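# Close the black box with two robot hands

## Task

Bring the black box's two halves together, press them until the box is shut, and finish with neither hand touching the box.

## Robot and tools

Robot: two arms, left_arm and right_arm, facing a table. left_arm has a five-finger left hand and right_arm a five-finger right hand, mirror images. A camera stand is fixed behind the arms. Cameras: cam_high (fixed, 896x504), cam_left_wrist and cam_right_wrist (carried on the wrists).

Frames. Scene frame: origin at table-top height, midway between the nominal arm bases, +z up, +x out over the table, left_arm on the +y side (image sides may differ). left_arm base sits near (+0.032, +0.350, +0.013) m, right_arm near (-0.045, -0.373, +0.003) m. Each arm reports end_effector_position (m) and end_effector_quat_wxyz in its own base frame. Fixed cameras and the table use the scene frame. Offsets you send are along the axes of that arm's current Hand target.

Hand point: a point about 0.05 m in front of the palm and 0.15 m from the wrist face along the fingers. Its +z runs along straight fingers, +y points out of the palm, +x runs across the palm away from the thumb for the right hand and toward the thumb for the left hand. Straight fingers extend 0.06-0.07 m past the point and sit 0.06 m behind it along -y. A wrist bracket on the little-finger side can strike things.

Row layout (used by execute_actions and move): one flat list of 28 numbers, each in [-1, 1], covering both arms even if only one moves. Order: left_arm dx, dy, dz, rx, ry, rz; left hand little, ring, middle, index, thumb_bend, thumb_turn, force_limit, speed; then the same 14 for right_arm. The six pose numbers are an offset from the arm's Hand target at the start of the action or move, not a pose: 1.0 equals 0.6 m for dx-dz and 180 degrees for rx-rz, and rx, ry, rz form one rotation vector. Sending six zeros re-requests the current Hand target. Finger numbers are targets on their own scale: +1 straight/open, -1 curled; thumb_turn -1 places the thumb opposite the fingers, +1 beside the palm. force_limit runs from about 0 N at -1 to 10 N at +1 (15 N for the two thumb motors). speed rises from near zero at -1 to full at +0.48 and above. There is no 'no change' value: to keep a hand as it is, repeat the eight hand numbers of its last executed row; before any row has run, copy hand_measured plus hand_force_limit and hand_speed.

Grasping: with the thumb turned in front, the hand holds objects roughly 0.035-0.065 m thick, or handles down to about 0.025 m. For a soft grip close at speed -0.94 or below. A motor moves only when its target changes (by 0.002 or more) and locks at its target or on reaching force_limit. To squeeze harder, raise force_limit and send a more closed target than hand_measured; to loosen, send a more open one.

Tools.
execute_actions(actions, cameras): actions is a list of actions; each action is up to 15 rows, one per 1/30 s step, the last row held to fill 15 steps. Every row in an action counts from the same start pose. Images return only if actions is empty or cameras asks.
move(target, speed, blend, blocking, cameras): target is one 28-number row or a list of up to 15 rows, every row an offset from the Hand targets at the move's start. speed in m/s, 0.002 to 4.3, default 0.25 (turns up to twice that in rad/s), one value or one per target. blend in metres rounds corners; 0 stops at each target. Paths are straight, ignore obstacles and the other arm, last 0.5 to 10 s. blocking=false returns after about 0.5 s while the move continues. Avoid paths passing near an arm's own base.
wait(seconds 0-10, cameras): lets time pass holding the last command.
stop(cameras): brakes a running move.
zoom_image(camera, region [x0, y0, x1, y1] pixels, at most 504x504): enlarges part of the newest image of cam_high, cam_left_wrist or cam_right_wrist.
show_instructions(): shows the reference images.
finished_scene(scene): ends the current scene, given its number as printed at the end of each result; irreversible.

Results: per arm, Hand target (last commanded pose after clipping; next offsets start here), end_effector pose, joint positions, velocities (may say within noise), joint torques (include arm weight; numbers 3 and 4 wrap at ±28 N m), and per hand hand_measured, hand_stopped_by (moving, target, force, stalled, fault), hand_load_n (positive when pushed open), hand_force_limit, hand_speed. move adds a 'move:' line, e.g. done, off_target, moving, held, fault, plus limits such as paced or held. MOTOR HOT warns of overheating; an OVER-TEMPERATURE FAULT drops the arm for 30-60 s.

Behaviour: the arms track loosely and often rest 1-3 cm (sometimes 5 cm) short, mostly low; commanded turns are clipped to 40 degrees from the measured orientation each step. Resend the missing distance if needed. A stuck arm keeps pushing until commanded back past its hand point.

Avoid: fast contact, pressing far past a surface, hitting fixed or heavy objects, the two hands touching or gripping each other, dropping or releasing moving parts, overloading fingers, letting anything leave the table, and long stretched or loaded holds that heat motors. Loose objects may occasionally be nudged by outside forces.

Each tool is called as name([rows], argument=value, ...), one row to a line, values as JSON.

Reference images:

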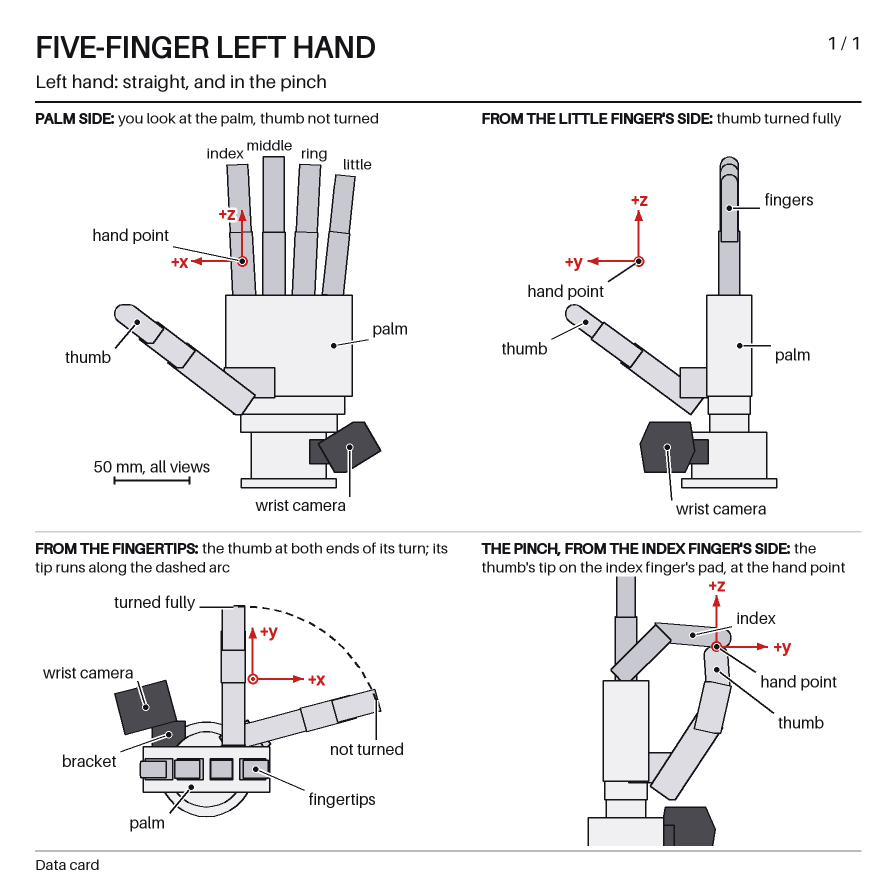

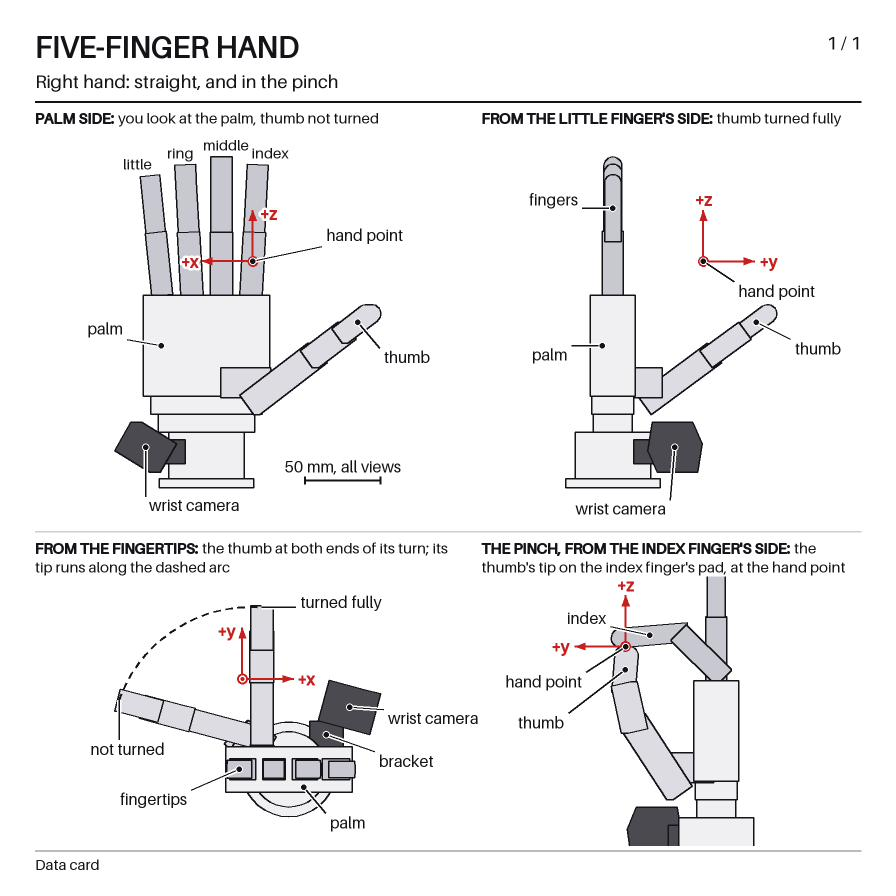

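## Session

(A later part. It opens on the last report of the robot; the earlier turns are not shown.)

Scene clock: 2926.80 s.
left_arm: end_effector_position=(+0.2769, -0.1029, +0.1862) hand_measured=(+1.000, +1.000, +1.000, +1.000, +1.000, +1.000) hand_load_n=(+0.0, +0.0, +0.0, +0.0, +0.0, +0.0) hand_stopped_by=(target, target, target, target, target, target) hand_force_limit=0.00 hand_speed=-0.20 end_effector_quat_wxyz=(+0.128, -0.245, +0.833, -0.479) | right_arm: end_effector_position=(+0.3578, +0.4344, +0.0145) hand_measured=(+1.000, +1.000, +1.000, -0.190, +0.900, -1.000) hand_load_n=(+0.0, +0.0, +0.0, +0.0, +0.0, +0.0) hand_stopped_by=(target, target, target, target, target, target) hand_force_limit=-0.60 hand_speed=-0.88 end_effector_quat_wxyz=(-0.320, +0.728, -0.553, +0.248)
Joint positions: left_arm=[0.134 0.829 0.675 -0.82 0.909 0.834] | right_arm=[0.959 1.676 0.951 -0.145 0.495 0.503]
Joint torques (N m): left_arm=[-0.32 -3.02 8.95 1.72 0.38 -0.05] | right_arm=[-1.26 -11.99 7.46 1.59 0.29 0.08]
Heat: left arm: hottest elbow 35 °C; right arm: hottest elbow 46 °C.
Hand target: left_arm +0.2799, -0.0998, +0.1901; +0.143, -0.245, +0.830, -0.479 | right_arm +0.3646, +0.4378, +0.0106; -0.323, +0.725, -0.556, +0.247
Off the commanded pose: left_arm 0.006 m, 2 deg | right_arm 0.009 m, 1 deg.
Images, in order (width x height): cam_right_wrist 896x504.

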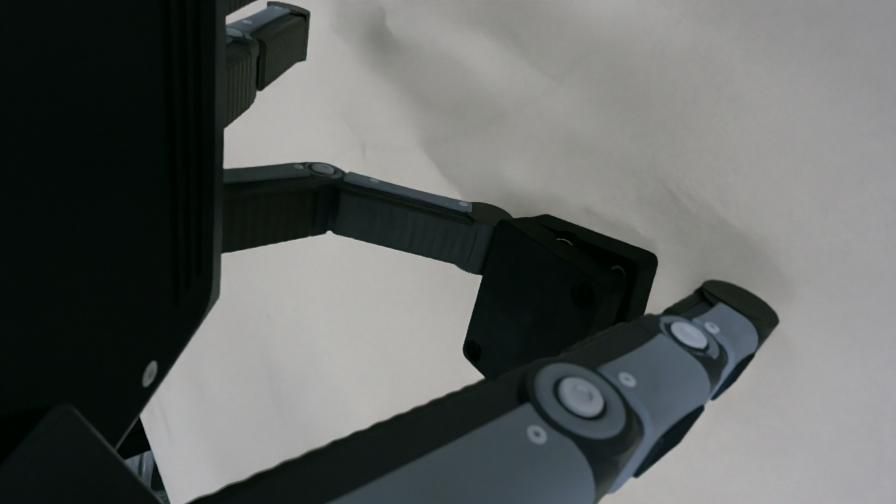

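move([
  [0,0,0,0,0,0,1,1,1,1,1,1,0,-0.2,0,0,0,0,0,0,1,1,1,0.05,1,-1,-0.5,-0.4],
  [0,0,0,0,0,0,1,1,1,1,1,1,0,-0.2,-0.0181,-0.0599,-0.0580,0,0,0,1,1,1,0.05,1,-1,-0.5,-0.4],
  [0,0,0,0,0,0,1,1,1,1,1,1,0,-0.2,-0.0181,0.0020,-0.0022,0,0,0,1,1,1,-0.02,1.0,-1,-0.5,-0.4],
], speed=0.12, cameras=["cam_right_wrist"])

zoom_image(camera="cam_right_wrist", region=[440, 180, 780, 420])

Scene clock: 2945.43 s.
left_arm: end_effector_position=(+0.2769, -0.1029, +0.1862) hand_measured=(+1.000, +1.000, +1.000, +1.000, +1.000, +1.000) hand_load_n=(+0.0, +0.0, +0.0, +0.0, -0.5, -0.5) hand_stopped_by=(target, target, target, target, target, target) hand_force_limit=0.00 hand_speed=-0.20 end_effector_quat_wxyz=(+0.128, -0.245, +0.833, -0.479) | right_arm: end_effector_position=(+0.3587, +0.4414, +0.0162) hand_measured=(+1.000, +1.000, +1.000, -0.020, +1.000, -1.000) hand_load_n=(+0.0, +0.0, +0.0, +0.0, +0.0, +0.5) hand_stopped_by=(target, target, target, target, target, target) hand_force_limit=-0.50 hand_speed=-0.40 end_effector_quat_wxyz=(-0.319, +0.728, -0.554, +0.248)
Joint positions: left_arm=[0.134 0.829 0.675 -0.82 0.909 0.834] | right_arm=[0.967 1.687 0.972 -0.159 0.502 0.511]
Joint torques (N m): left_arm=[0.21 -3.14 8.92 1.83 0.38 -0.07] | right_arm=[-0.26 -12.34 7.32 1.52 0.55 0.21]
Heat: left arm: hottest elbow 35 °C; right arm: hottest elbow 45 °C.
Hand target: left_arm +0.2799, -0.0998, +0.1901; +0.143, -0.245, +0.830, -0.479 | right_arm +0.3600, +0.4479, +0.0106; -0.323, +0.725, -0.556, +0.247
Off the commanded pose: left_arm 0.006 m, 2 deg | right_arm 0.009 m, 1 deg.
move: done
Images, in order (width x height): cam_right_wrist 896x504.

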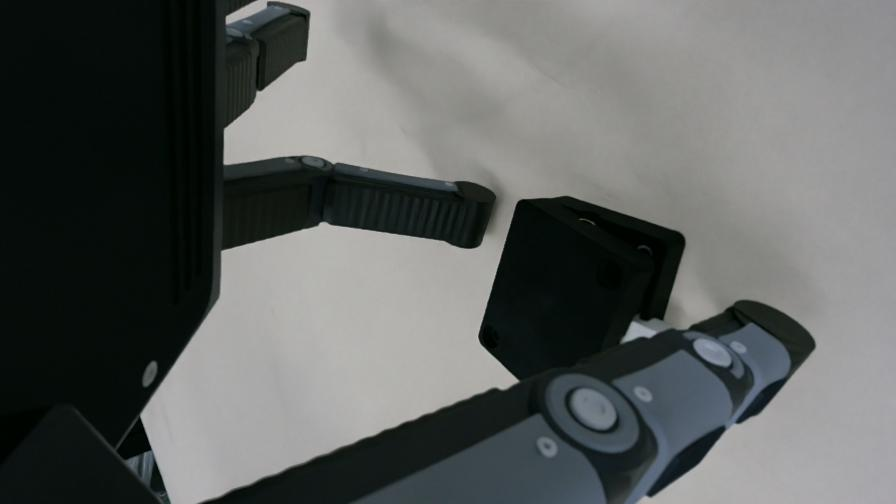

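Scaled by 1.482 from the camera's 896x504 image, which has a finer 1280x720 frame.

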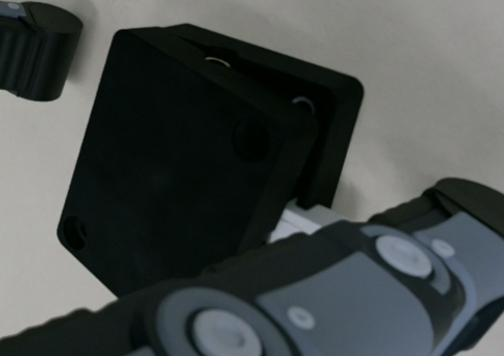

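execute_actions([
  [[0,0,0,0,0,0,1,1,1,1,1,1,0,-0.2,0,0,0,0,0,0,1,1,1,-0.2,0.95,-1,-0.6,-0.88]],
  [[0,0,0,0,0,0,1,1,1,1,1,1,0,-0.2,0,0,0,0,0,0,1,1,1,-0.2,0.95,-1,-0.6,-0.88]],
], cameras=["cam_right_wrist"])

zoom_image(camera="cam_right_wrist", region=[470, 180, 710, 380])

Scene clock: 2955.33 s.
left_arm: end_effector_position=(+0.2769, -0.1029, +0.1862) hand_measured=(+1.000, +1.000, +1.000, +1.000, +1.000, +1.000) hand_load_n=(+0.0, +0.0, +0.0, +0.0, +0.0, +0.0) hand_stopped_by=(target, target, target, target, target, target) hand_force_limit=0.00 hand_speed=-0.20 end_effector_quat_wxyz=(+0.128, -0.245, +0.833, -0.479) | right_arm: end_effector_position=(+0.3587, +0.4414, +0.0162) hand_measured=(+1.000, +1.000, +1.000, -0.200, +0.950, -1.000) hand_load_n=(+0.0, +0.0, +0.0, +0.0, +0.5, +0.0) hand_stopped_by=(target, target, target, target, target, target) hand_force_limit=-0.60 hand_speed=-0.88 end_effector_quat_wxyz=(-0.319, +0.728, -0.554, +0.248)
Joint positions: left_arm=[0.134 0.829 0.675 -0.82 0.909 0.834] | right_arm=[0.967 1.687 0.972 -0.159 0.502 0.511]
Joint torques (N m): left_arm=[-0.09 -2.96 8.94 1.76 0.4 -0.08] | right_arm=[-0.15 -12.28 7.34 1.59 0.54 0.19]
Heat: left arm: hottest elbow 35 °C; right arm: hottest elbow 44 °C.
Hand target: left_arm +0.2799, -0.0998, +0.1901; +0.143, -0.245, +0.830, -0.479 | right_arm +0.3600, +0.4479, +0.0106; -0.323, +0.725, -0.556, +0.247
Off the commanded pose: left_arm 0.006 m, 2 deg | right_arm 0.009 m, 1 deg.
Images, in order (width x height): cam_right_wrist 896x504.

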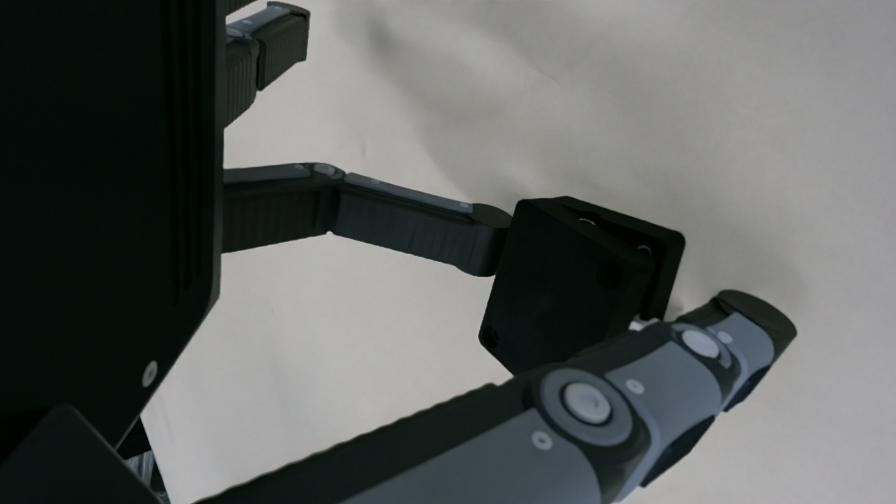

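Scaled by 2.100 from the camera's 896x504 image, which has a finer 1280x720 frame.

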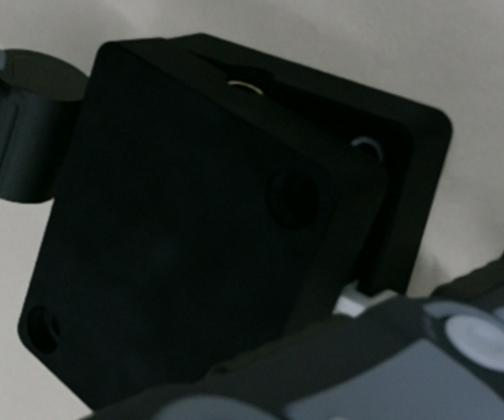

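execute_actions([
  [[0,0,0,0,0,0,1,1,1,1,1,1,0,-0.2,0,0,0,0,0,0,1,1,1,-0.25,0.95,-1,-0.6,-0.88]],
  [[0,0,0,0,0,0,1,1,1,1,1,1,0,-0.2,0,0,0,0,0,0,1,1,1,-0.25,0.95,-1,-0.6,-0.88]],
], cameras=["cam_right_wrist"])

zoom_image(camera="cam_right_wrist", region=[470, 180, 710, 380])

Scene clock: 2979.57 s.
left_arm: end_effector_position=(+0.2769, -0.1029, +0.1862) hand_measured=(+1.000, +1.000, +1.000, +1.000, +1.000, +1.000) hand_load_n=(+0.0, +0.0, +0.0, +0.0, +0.0, +0.0) hand_stopped_by=(target, target, target, target, target, target) hand_force_limit=0.00 hand_speed=-0.20 end_effector_quat_wxyz=(+0.128, -0.245, +0.833, -0.479) | right_arm: end_effector_position=(+0.3587, +0.4414, +0.0162) hand_measured=(+1.000, +1.000, +1.000, -0.250, +0.950, -1.000) hand_load_n=(+0.0, +0.0, -0.5, +0.0, +0.0, +0.0) hand_stopped_by=(target, target, target, target, target, target) hand_force_limit=-0.60 hand_speed=-0.88 end_effector_quat_wxyz=(-0.319, +0.728, -0.554, +0.248)
Joint positions: left_arm=[0.134 0.829 0.675 -0.82 0.909 0.834] | right_arm=[0.967 1.687 0.972 -0.159 0.502 0.511]
Joint torques (N m): left_arm=[-0.03 -3.02 9.02 1.84 0.38 -0.06] | right_arm=[-0.26 -12.16 7.23 1.51 0.53 0.19]
Heat: left arm: hottest elbow 35 °C; right arm: hottest elbow 42 °C.
Hand target: left_arm +0.2799, -0.0998, +0.1901; +0.143, -0.245, +0.830, -0.479 | right_arm +0.3600, +0.4479, +0.0106; -0.323, +0.725, -0.556, +0.247
Off the commanded pose: left_arm 0.006 m, 2 deg | right_arm 0.009 m, 1 deg.
Images, in order (width x height): cam_right_wrist 896x504.

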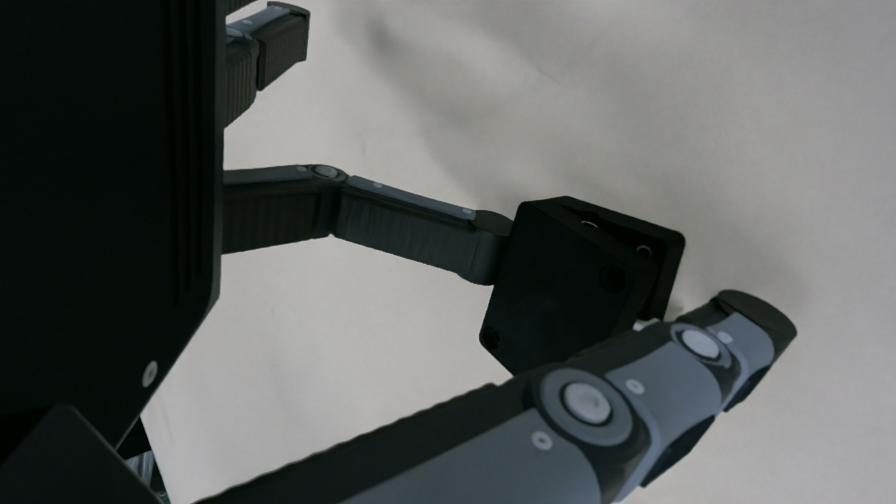

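Scaled by 2.100 from the camera's 896x504 image, which has a finer 1280x720 frame.

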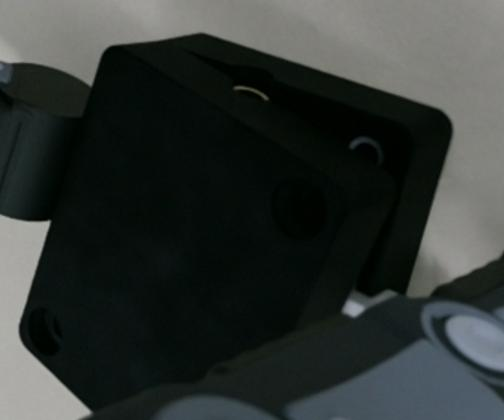

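execute_actions([
  [[0,0,0,0,0,0,1,1,1,1,1,1,0,-0.2,0,0,0,0,0,0,1,1,1,0.05,1,-1,-0.5,-0.5]],
], cameras=["cam_left_wrist","cam_right_wrist"])

zoom_image(camera="cam_left_wrist", region=[370, 195, 450, 285])

Scene clock: 3000.40 s.
left_arm: end_effector_position=(+0.2769, -0.1029, +0.1862) hand_measured=(+1.000, +1.000, +1.000, +1.000, +1.000, +1.000) hand_load_n=(+0.0, +0.0, +0.0, +0.0, +0.0, -0.5) hand_stopped_by=(target, target, target, target, target, target) hand_force_limit=0.00 hand_speed=-0.20 end_effector_quat_wxyz=(+0.128, -0.245, +0.833, -0.479) | right_arm: end_effector_position=(+0.3587, +0.4414, +0.0162) hand_measured=(+1.000, +1.000, +1.000, +0.050, +1.000, -1.000) hand_load_n=(+0.0, +0.0, -0.5, -0.5, +0.0, +0.0) hand_stopped_by=(target, target, target, target, target, target) hand_force_limit=-0.50 hand_speed=-0.50 end_effector_quat_wxyz=(-0.319, +0.728, -0.554, +0.248)
Joint positions: left_arm=[0.134 0.829 0.675 -0.82 0.909 0.834] | right_arm=[0.967 1.687 0.972 -0.159 0.502 0.511]
Joint torques (N m): left_arm=[0.03 -3.08 8.99 1.81 0.39 -0.07] | right_arm=[-0.21 -11.87 7.34 1.62 0.52 0.19]
Heat: left arm: hottest elbow 35 °C; right arm: hottest elbow 42 °C.
Hand target: left_arm +0.2799, -0.0998, +0.1901; +0.143, -0.245, +0.830, -0.479 | right_arm +0.3600, +0.4479, +0.0106; -0.323, +0.725, -0.556, +0.247
Off the commanded pose: left_arm 0.006 m, 2 deg | right_arm 0.009 m, 1 deg.
Images, in order (width x height): cam_left_wrist 896x504, cam_right_wrist 896x504.

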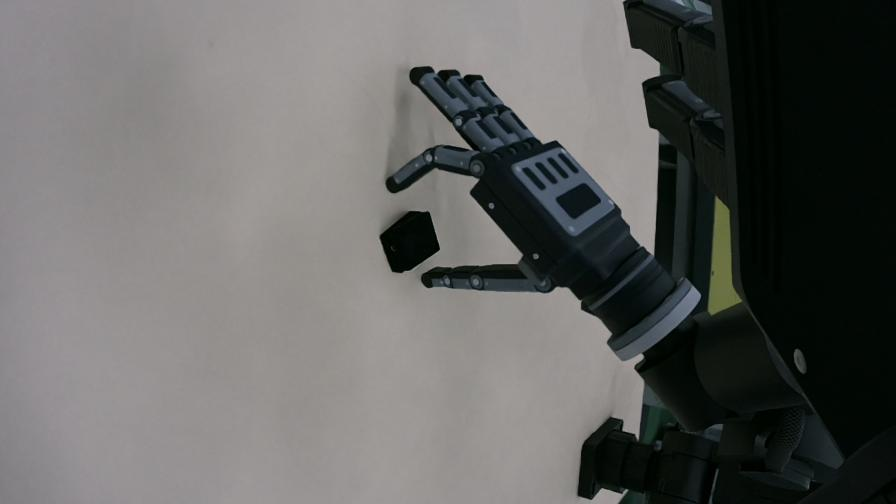

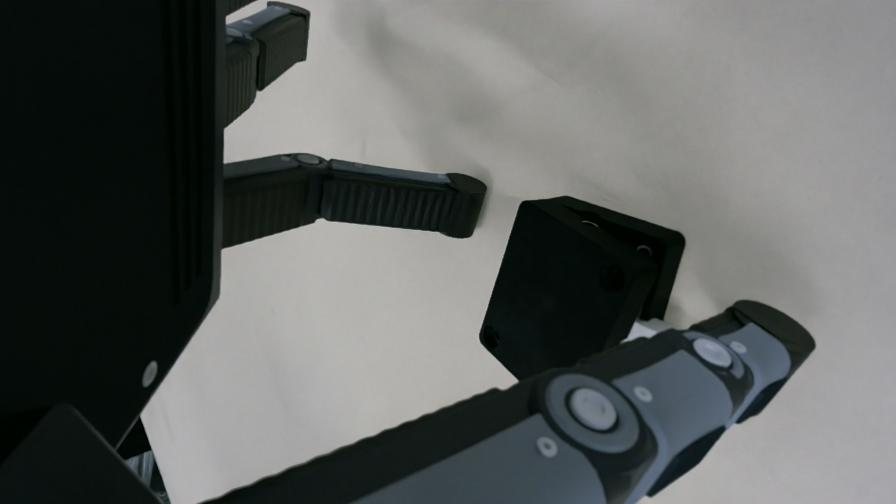

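Scaled by 5.600 from the camera's 896x504 image, which has a finer 1280x720 frame.

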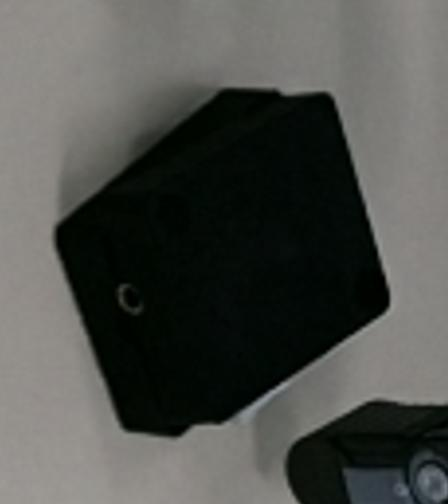

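zoom_image(camera="cam_right_wrist", region=[470, 185, 590, 265])

zoom_image(camera="cam_right_wrist", region=[580, 185, 700, 335])

Scaled by 4.200 from the camera's 896x504 image, which has a finer 1280x720 frame.

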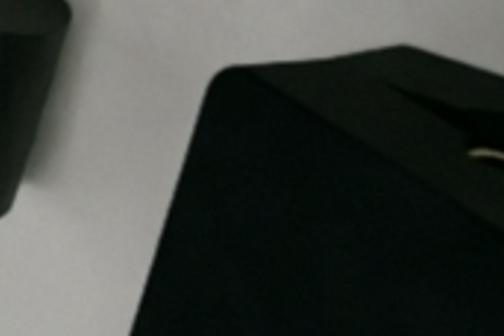

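Scaled by 3.360 from the camera's 896x504 image, which has a finer 1280x720 frame.

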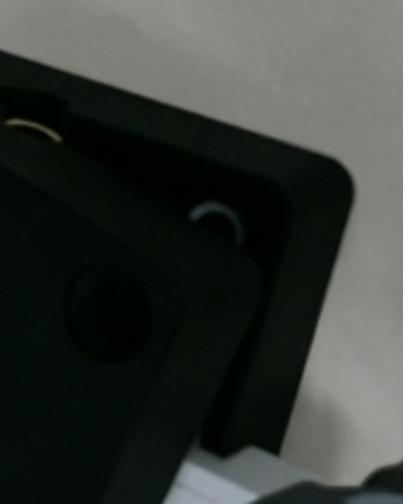

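move([
  [0,0,0,0,0,0,1,1,1,1,1,1,0,-0.2,-0.0213,-0.0598,-0.0581,0,0,0,1,1,1,0.05,1,-1,-0.5,-0.4],
  [0,0,0,0,0,0,1,1,1,1,1,1,0,-0.2,-0.0213,0.0034,-0.0012,0,0,0,1,1,1,-0.05,1.0,-1,-0.5,-0.4],
], speed=0.12, cameras=["cam_right_wrist"])

zoom_image(camera="cam_right_wrist", region=[440, 160, 780, 400])

Scene clock: 3100.10 s.
left_arm: end_effector_position=(+0.2769, -0.1029, +0.1862) hand_measured=(+1.000, +1.000, +1.000, +1.000, +1.000, +1.000) hand_load_n=(+0.0, +0.0, +0.0, +0.0, +0.0, +0.0) hand_stopped_by=(target, target, target, target, target, target) hand_force_limit=0.00 hand_speed=-0.20 end_effector_quat_wxyz=(+0.128, -0.245, +0.833, -0.479) | right_arm: end_effector_position=(+0.3527, +0.4536, +0.0151) hand_measured=(+1.000, +1.000, +1.000, -0.050, +1.000, -1.000) hand_load_n=(+0.5, +0.0, +0.0, +0.0, +0.0, +0.0) hand_stopped_by=(target, target, target, target, target, target) hand_force_limit=-0.50 hand_speed=-0.40 end_effector_quat_wxyz=(-0.319, +0.728, -0.553, +0.248)
Joint positions: left_arm=[0.134 0.829 0.675 -0.82 0.909 0.834] | right_arm=[0.991 1.704 0.994 -0.174 0.516 0.531]
Joint torques (N m): left_arm=[0.03 -3.02 8.95 1.66 0.37 -0.07] | right_arm=[-0.09 -12.45 7.24 1.55 0.56 0.18]
Heat: left arm: hottest elbow 35 °C; right arm: hottest elbow 42 °C.
Hand target: left_arm +0.2799, -0.0998, +0.1901; +0.143, -0.245, +0.830, -0.479 | right_arm +0.3549, +0.4597, +0.0095; -0.323, +0.725, -0.556, +0.247
Off the commanded pose: left_arm 0.006 m, 2 deg | right_arm 0.009 m, 1 deg.
move: done
Images, in order (width x height): cam_right_wrist 896x504.

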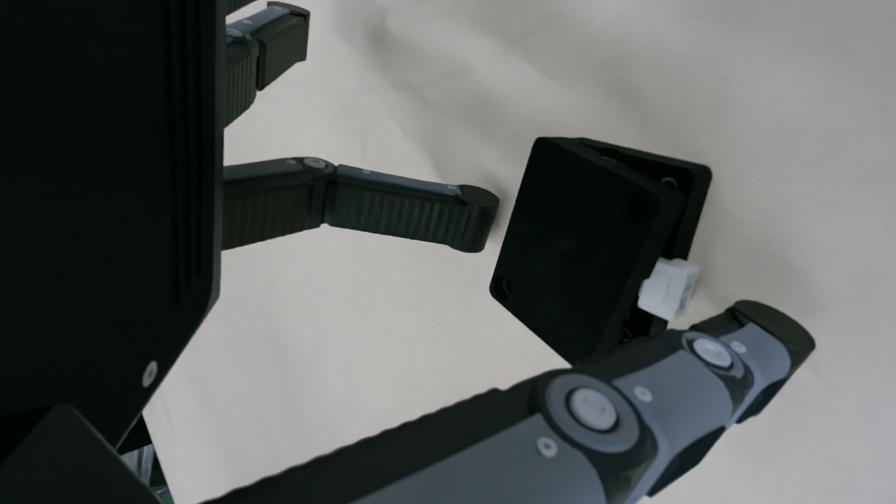

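Scaled by 1.482 from the camera's 896x504 image, which has a finer 1280x720 frame.

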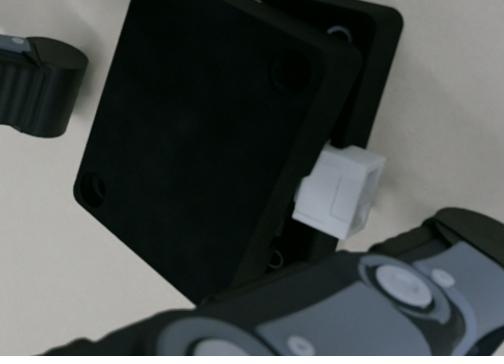

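zoom_image(camera="cam_right_wrist", region=[560, 220, 720, 370])

Scaled by 3.150 from the camera's 896x504 image, which has a finer 1280x720 frame.

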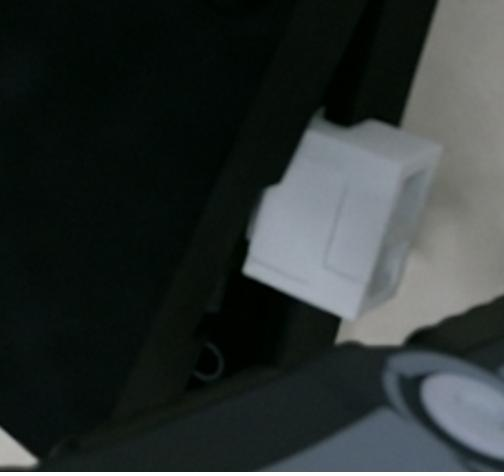

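execute_actions([
  [[0,0,0,0,0,0,1,1,1,1,1,1,0,-0.2,0,0,0,0,0,0,1,1,1,-0.2,1,-1,-0.6,-0.88]],
  [[0,0,0,0,0,0,1,1,1,1,1,1,0,-0.2,0,0,0,0,0,0,1,1,1,-0.2,1,-1,-0.6,-0.88]],
], cameras=["cam_right_wrist"])

zoom_image(camera="cam_right_wrist", region=[470, 120, 730, 370])

Scene clock: 3115.47 s.
left_arm: end_effector_position=(+0.2769, -0.1029, +0.1862) hand_measured=(+1.000, +1.000, +1.000, +1.000, +1.000, +1.000) hand_load_n=(+0.0, +0.0, +0.0, -0.5, +0.0, +0.0) hand_stopped_by=(target, target, target, target, target, target) hand_force_limit=0.00 hand_speed=-0.20 end_effector_quat_wxyz=(+0.128, -0.245, +0.833, -0.479) | right_arm: end_effector_position=(+0.3527, +0.4536, +0.0151) hand_measured=(+1.000, +1.000, +1.000, -0.200, +1.000, -1.000) hand_load_n=(+0.0, +0.0, +0.0, +0.0, +0.0, +0.0) hand_stopped_by=(target, target, target, target, target, target) hand_force_limit=-0.60 hand_speed=-0.88 end_effector_quat_wxyz=(-0.319, +0.728, -0.553, +0.248)
Joint positions: left_arm=[0.134 0.829 0.675 -0.82 0.909 0.834] | right_arm=[0.991 1.704 0.994 -0.174 0.516 0.531]
Joint torques (N m): left_arm=[-0.21 -3.14 9.03 1.72 0.39 -0.06] | right_arm=[-0.15 -12.16 7.3 1.58 0.54 0.17]
Heat: left arm: hottest elbow 35 °C; right arm: hottest elbow 41 °C.
Hand target: left_arm +0.2799, -0.0998, +0.1901; +0.143, -0.245, +0.830, -0.479 | right_arm +0.3549, +0.4597, +0.0095; -0.323, +0.725, -0.556, +0.247
Off the commanded pose: left_arm 0.006 m, 2 deg | right_arm 0.009 m, 1 deg.
Images, in order (width x height): cam_right_wrist 896x504.

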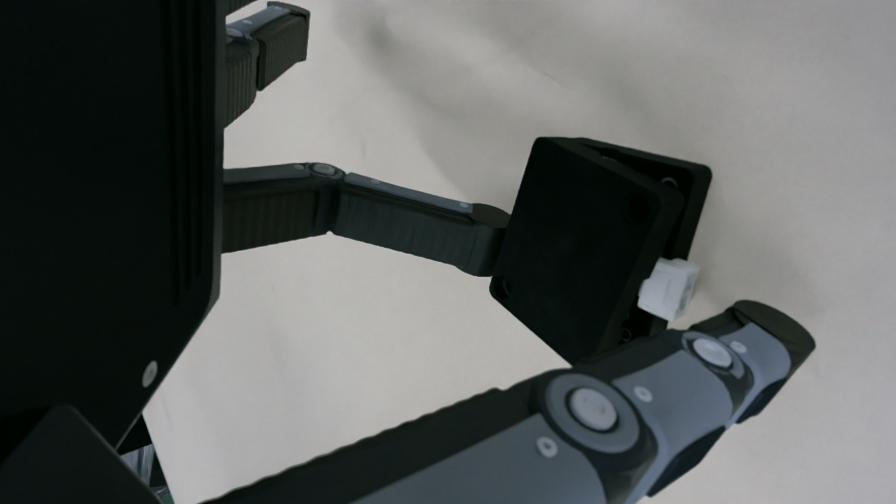

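Scaled by 1.938 from the camera's 896x504 image, which has a finer 1280x720 frame.

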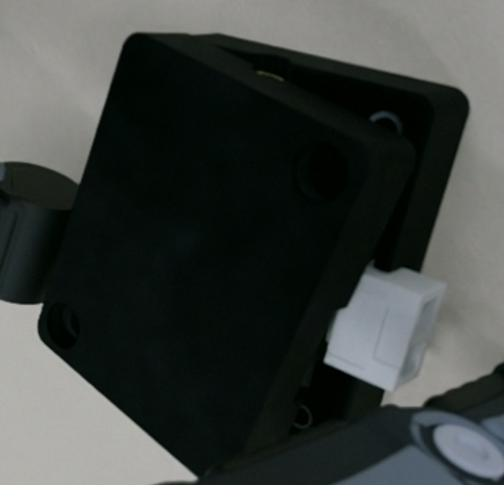

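execute_actions([
  [[0,0,0,0,0,0,1,1,1,1,1,1,0,-0.2,0,0,0,0,0,0,1,1,1,-0.26,1,-1,-0.6,-0.88]],
  [[0,0,0,0,0,0,1,1,1,1,1,1,0,-0.2,0,0,0,0,0,0,1,1,1,-0.26,1,-1,-0.6,-0.88]],
], cameras=["cam_right_wrist"])

zoom_image(camera="cam_right_wrist", region=[470, 120, 730, 370])

Scene clock: 3122.50 s.
left_arm: end_effector_position=(+0.2769, -0.1029, +0.1862) hand_measured=(+1.000, +1.000, +1.000, +1.000, +1.000, +1.000) hand_load_n=(+0.0, +0.0, +0.0, +0.0, +0.0, +0.0) hand_stopped_by=(target, target, target, target, target, target) hand_force_limit=0.00 hand_speed=-0.20 end_effector_quat_wxyz=(+0.128, -0.245, +0.833, -0.479) | right_arm: end_effector_position=(+0.3527, +0.4536, +0.0151) hand_measured=(+1.000, +1.000, +1.000, -0.260, +1.000, -1.000) hand_load_n=(+0.0, +0.0, +0.0, +0.0, +0.0, +0.0) hand_stopped_by=(target, target, target, target, target, target) hand_force_limit=-0.60 hand_speed=-0.88 end_effector_quat_wxyz=(-0.319, +0.728, -0.553, +0.248)
Joint positions: left_arm=[0.134 0.829 0.675 -0.82 0.909 0.834] | right_arm=[0.991 1.704 0.994 -0.174 0.516 0.531]
Joint torques (N m): left_arm=[-0.03 -3.25 8.87 1.66 0.39 -0.06] | right_arm=[-0.09 -12.75 7.28 1.46 0.52 0.19]
Heat: left arm: hottest elbow 35 °C; right arm: hottest elbow 41 °C.
Hand target: left_arm +0.2799, -0.0998, +0.1901; +0.143, -0.245, +0.830, -0.479 | right_arm +0.3549, +0.4597, +0.0095; -0.323, +0.725, -0.556, +0.247
Off the commanded pose: left_arm 0.006 m, 2 deg | right_arm 0.009 m, 1 deg.
Images, in order (width x height): cam_right_wrist 896x504.

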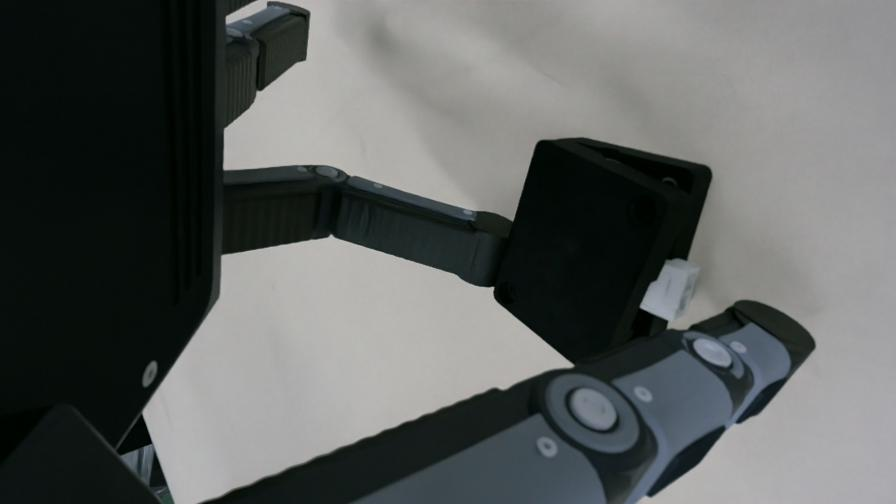

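Scaled by 1.938 from the camera's 896x504 image, which has a finer 1280x720 frame.

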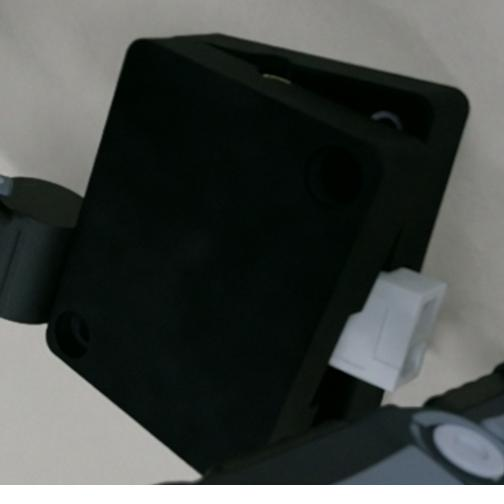

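execute_actions([
  [[0,0,0,0,0,0,1,1,1,1,1,1,0,-0.2,0,0,0,0,0,0,1,1,1,-0.3,1,-1,-0.6,-0.88]],
  [[0,0,0,0,0,0,1,1,1,1,1,1,0,-0.2,0,0,0,0,0,0,1,1,1,-0.3,1,-1,-0.6,-0.88]],
], cameras=["cam_right_wrist","cam_left_wrist"])

zoom_image(camera="cam_right_wrist", region=[470, 120, 730, 370])

zoom_image(camera="cam_left_wrist", region=[370, 195, 450, 285])

Scene clock: 3130.50 s.
left_arm: end_effector_position=(+0.2769, -0.1029, +0.1862) hand_measured=(+1.000, +1.000, +1.000, +1.000, +1.000, +1.000) hand_load_n=(+0.0, +0.0, +0.0, +0.0, +0.0, -0.5) hand_stopped_by=(target, target, target, target, target, target) hand_force_limit=0.00 hand_speed=-0.20 end_effector_quat_wxyz=(+0.128, -0.245, +0.833, -0.479) | right_arm: end_effector_position=(+0.3527, +0.4536, +0.0151) hand_measured=(+1.000, +1.000, +1.000, -0.300, +1.000, -1.000) hand_load_n=(-0.5, +0.0, +0.0, +0.0, +0.0, +0.0) hand_stopped_by=(target, target, target, target, target, target) hand_force_limit=-0.60 hand_speed=-0.88 end_effector_quat_wxyz=(-0.319, +0.728, -0.553, +0.248)
Joint positions: left_arm=[0.134 0.829 0.675 -0.82 0.909 0.834] | right_arm=[0.991 1.704 0.994 -0.174 0.516 0.531]
Joint torques (N m): left_arm=[0.21 -2.9 8.79 1.7 0.34 -0.06] | right_arm=[-0.32 -12.28 7.34 1.58 0.55 0.18]
Heat: left arm: hottest elbow 35 °C; right arm: hottest elbow 41 °C.
Hand target: left_arm +0.2799, -0.0998, +0.1901; +0.143, -0.245, +0.830, -0.479 | right_arm +0.3549, +0.4597, +0.0095; -0.323, +0.725, -0.556, +0.247
Off the commanded pose: left_arm 0.006 m, 2 deg | right_arm 0.009 m, 1 deg.
Images, in order (width x height): cam_left_wrist 896x504, cam_right_wrist 896x504.

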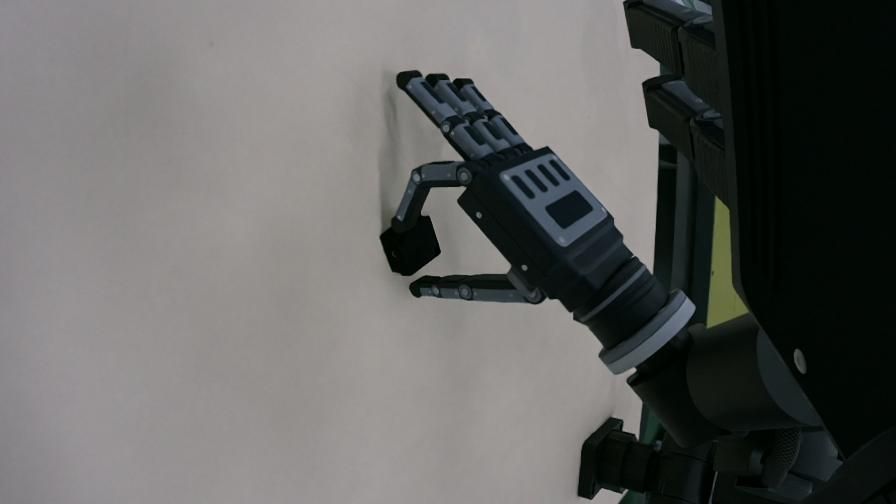

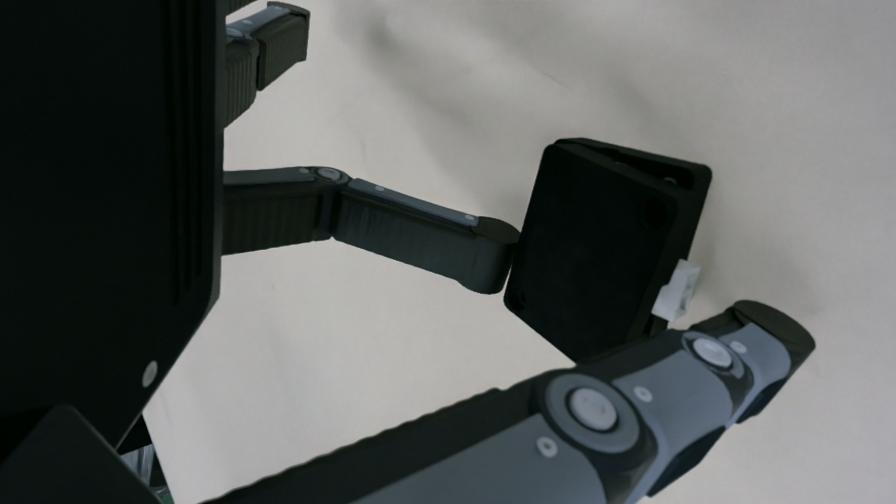

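Scaled by 1.938 from the camera's 896x504 image, which has a finer 1280x720 frame.

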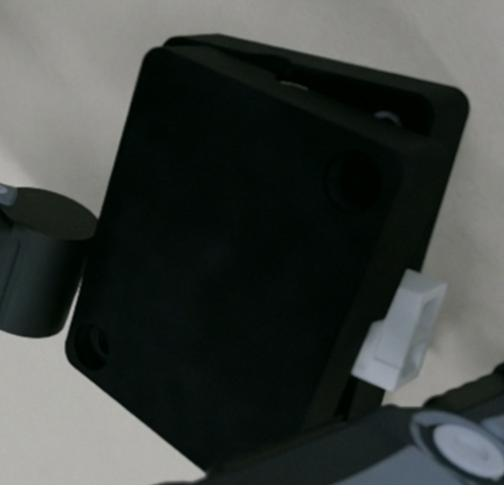

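Scaled by 5.600 from the camera's 896x504 image, which has a finer 1280x720 frame.

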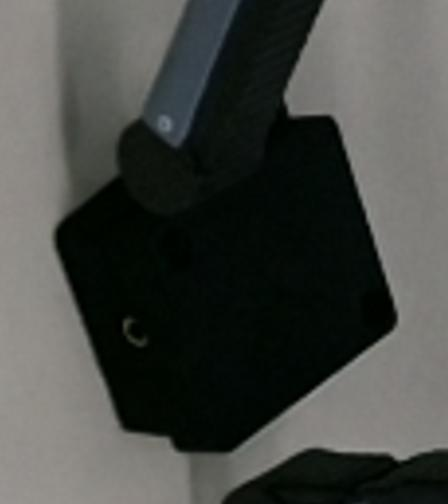

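move([
  [0,0,0,0,0,0,1,1,1,1,1,1,0,-0.2,0,0,0,0,0,0,1,1,1,0.05,1,-1,-0.5,-0.5],
  [0,0,0,0,0,0,1,1,1,1,1,1,0,-0.2,0,-0.05,-0.045,0,0,0,1,1,1,0.05,1,-1,-0.5,-0.5],
  [0,0,0,0,0,0,1,1,1,1,1,1,0,-0.2,0.0495,-0.0644,-0.0543,0,0,0,1,1,1,0.05,1,-1,-0.5,-0.5],
  [0,0,0,0,0,0,1,1,1,1,1,1,0,-0.2,0.0495,-0.0025,0.0015,0,0,0,1,1,1,-0.02,0.9,-1,-0.5,-0.5],
], speed=0.12, blend=[0,0.01,0,0], cameras=["cam_right_wrist","cam_left_wrist"])

zoom_image(camera="cam_right_wrist", region=[440, 180, 700, 400])

zoom_image(camera="cam_left_wrist", region=[370, 195, 450, 285])

Scene clock: 3215.73 s.
left_arm: end_effector_position=(+0.2769, -0.1029, +0.1862) hand_measured=(+1.000, +1.000, +1.000, +1.000, +1.000, +1.000) hand_load_n=(+0.0, -0.5, +0.0, +0.0, +0.0, +0.0) hand_stopped_by=(target, target, target, target, target, target) hand_force_limit=0.00 hand_speed=-0.20 end_effector_quat_wxyz=(+0.128, -0.245, +0.833, -0.479) | right_arm: end_effector_position=(+0.3570, +0.4302, +0.0150) hand_measured=(+1.000, +1.000, +1.000, -0.020, +0.900, -1.000) hand_load_n=(+0.0, +0.0, +0.0, +0.0, +0.0, +0.0) hand_stopped_by=(target, target, target, target, target, target) hand_force_limit=-0.50 hand_speed=-0.50 end_effector_quat_wxyz=(-0.322, +0.725, -0.557, +0.246)
Joint positions: left_arm=[0.134 0.829 0.675 -0.82 0.909 0.834] | right_arm=[0.954 1.665 0.935 -0.135 0.492 0.509]
Joint torques (N m): left_arm=[-0.09 -3.02 8.88 1.68 0.37 -0.06] | right_arm=[-1.26 -11.81 7.36 1.52 0.25 -0.02]
Heat: left arm: hottest elbow 35 °C; right arm: hottest elbow 41 °C.
Hand target: left_arm +0.2799, -0.0998, +0.1901; +0.143, -0.245, +0.830, -0.479 | right_arm +0.3642, +0.4315, +0.0100; -0.323, +0.725, -0.556, +0.247
Off the commanded pose: left_arm 0.006 m, 2 deg | right_arm 0.009 m, 0 deg.
move: done
Images, in order (width x height): cam_left_wrist 896x504, cam_right_wrist 896x504.

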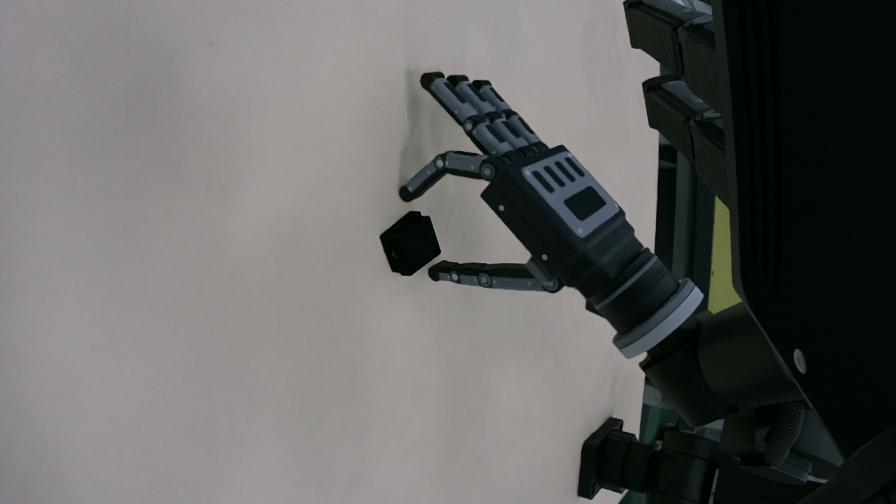

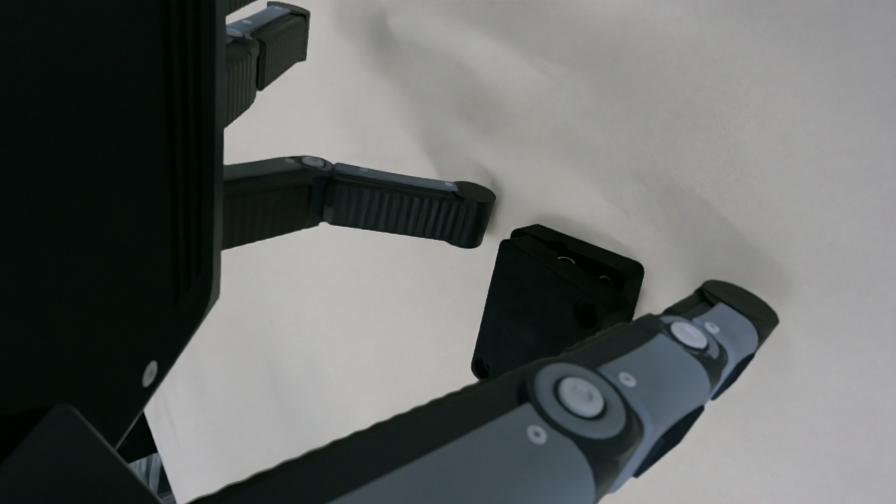

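Scaled by 1.938 from the camera's 896x504 image, which has a finer 1280x720 frame.

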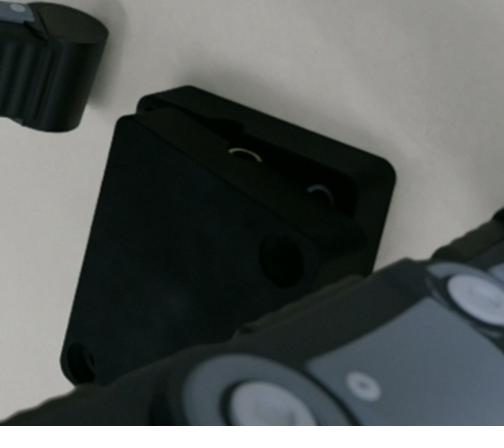

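Scaled by 5.600 from the camera's 896x504 image, which has a finer 1280x720 frame.

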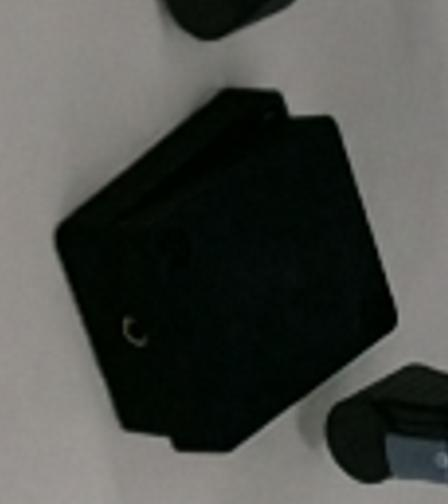

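execute_actions([
  [[0,0,0,0,0,0,1,1,1,1,1,1,0,-0.2,0,0,0,0,0,0,1,1,1,-0.18,0.8,-1,-0.7,-0.8]],
  [[0,0,0,0,0,0,1,1,1,1,1,1,0,-0.2,0,0,0,0,0,0,1,1,1,-0.18,0.8,-1,-0.7,-0.8]],
], cameras=["cam_right_wrist","cam_left_wrist"])

zoom_image(camera="cam_right_wrist", region=[440, 180, 700, 400])

zoom_image(camera="cam_left_wrist", region=[370, 195, 450, 285])

Scene clock: 3232.67 s.
left_arm: end_effector_position=(+0.2769, -0.1029, +0.1862) hand_measured=(+1.000, +1.000, +1.000, +1.000, +1.000, +1.000) hand_load_n=(+0.0, +0.0, +0.0, +0.0, +0.0, +0.0) hand_stopped_by=(target, target, target, target, target, target) hand_force_limit=0.00 hand_speed=-0.20 end_effector_quat_wxyz=(+0.128, -0.245, +0.833, -0.479) | right_arm: end_effector_position=(+0.3570, +0.4302, +0.0150) hand_measured=(+1.000, +1.000, +1.000, -0.180, +0.800, -1.000) hand_load_n=(+0.0, +0.0, +0.0, +0.0, +0.0, +0.0) hand_stopped_by=(target, target, target, target, target, target) hand_force_limit=-0.70 hand_speed=-0.80 end_effector_quat_wxyz=(-0.322, +0.725, -0.557, +0.246)
Joint positions: left_arm=[0.134 0.829 0.675 -0.82 0.909 0.834] | right_arm=[0.954 1.665 0.935 -0.135 0.492 0.509]
Joint torques (N m): left_arm=[-0.15 -2.96 8.99 1.81 0.34 -0.05] | right_arm=[-1.2 -11.87 7.27 1.58 0.22 -0.03]
Heat: left arm: hottest elbow 35 °C; right arm: hottest elbow 42 °C.
Hand target: left_arm +0.2799, -0.0998, +0.1901; +0.143, -0.245, +0.830, -0.479 | right_arm +0.3642, +0.4315, +0.0100; -0.323, +0.725, -0.556, +0.247
Off the commanded pose: left_arm 0.006 m, 2 deg | right_arm 0.009 m, 0 deg.
Images, in order (width x height): cam_left_wrist 896x504, cam_right_wrist 896x504.

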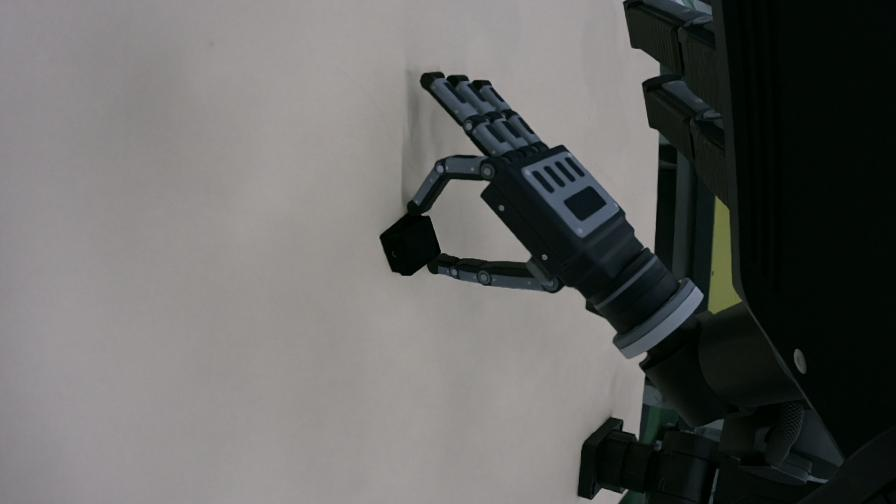

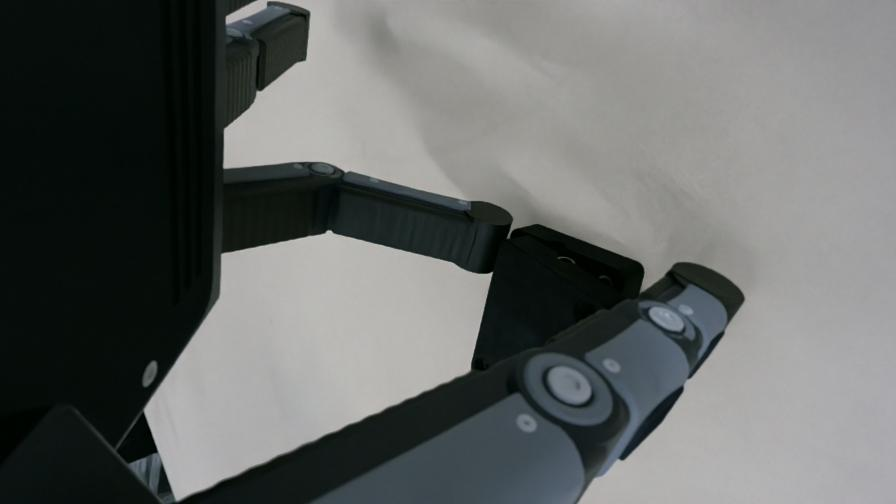

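Scaled by 1.938 from the camera's 896x504 image, which has a finer 1280x720 frame.

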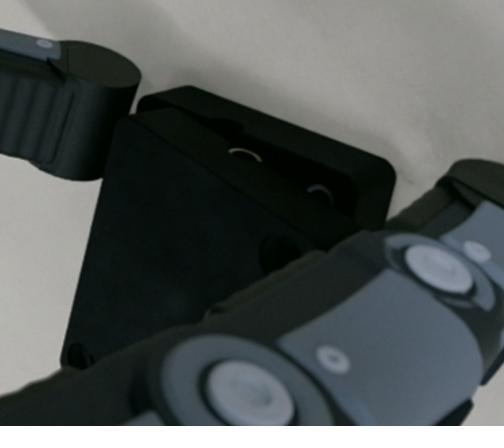

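Scaled by 5.600 from the camera's 896x504 image, which has a finer 1280x720 frame.

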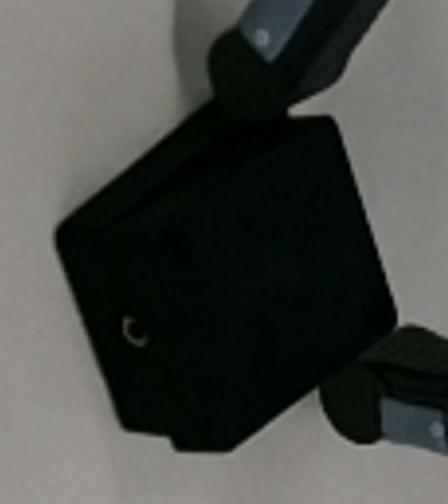

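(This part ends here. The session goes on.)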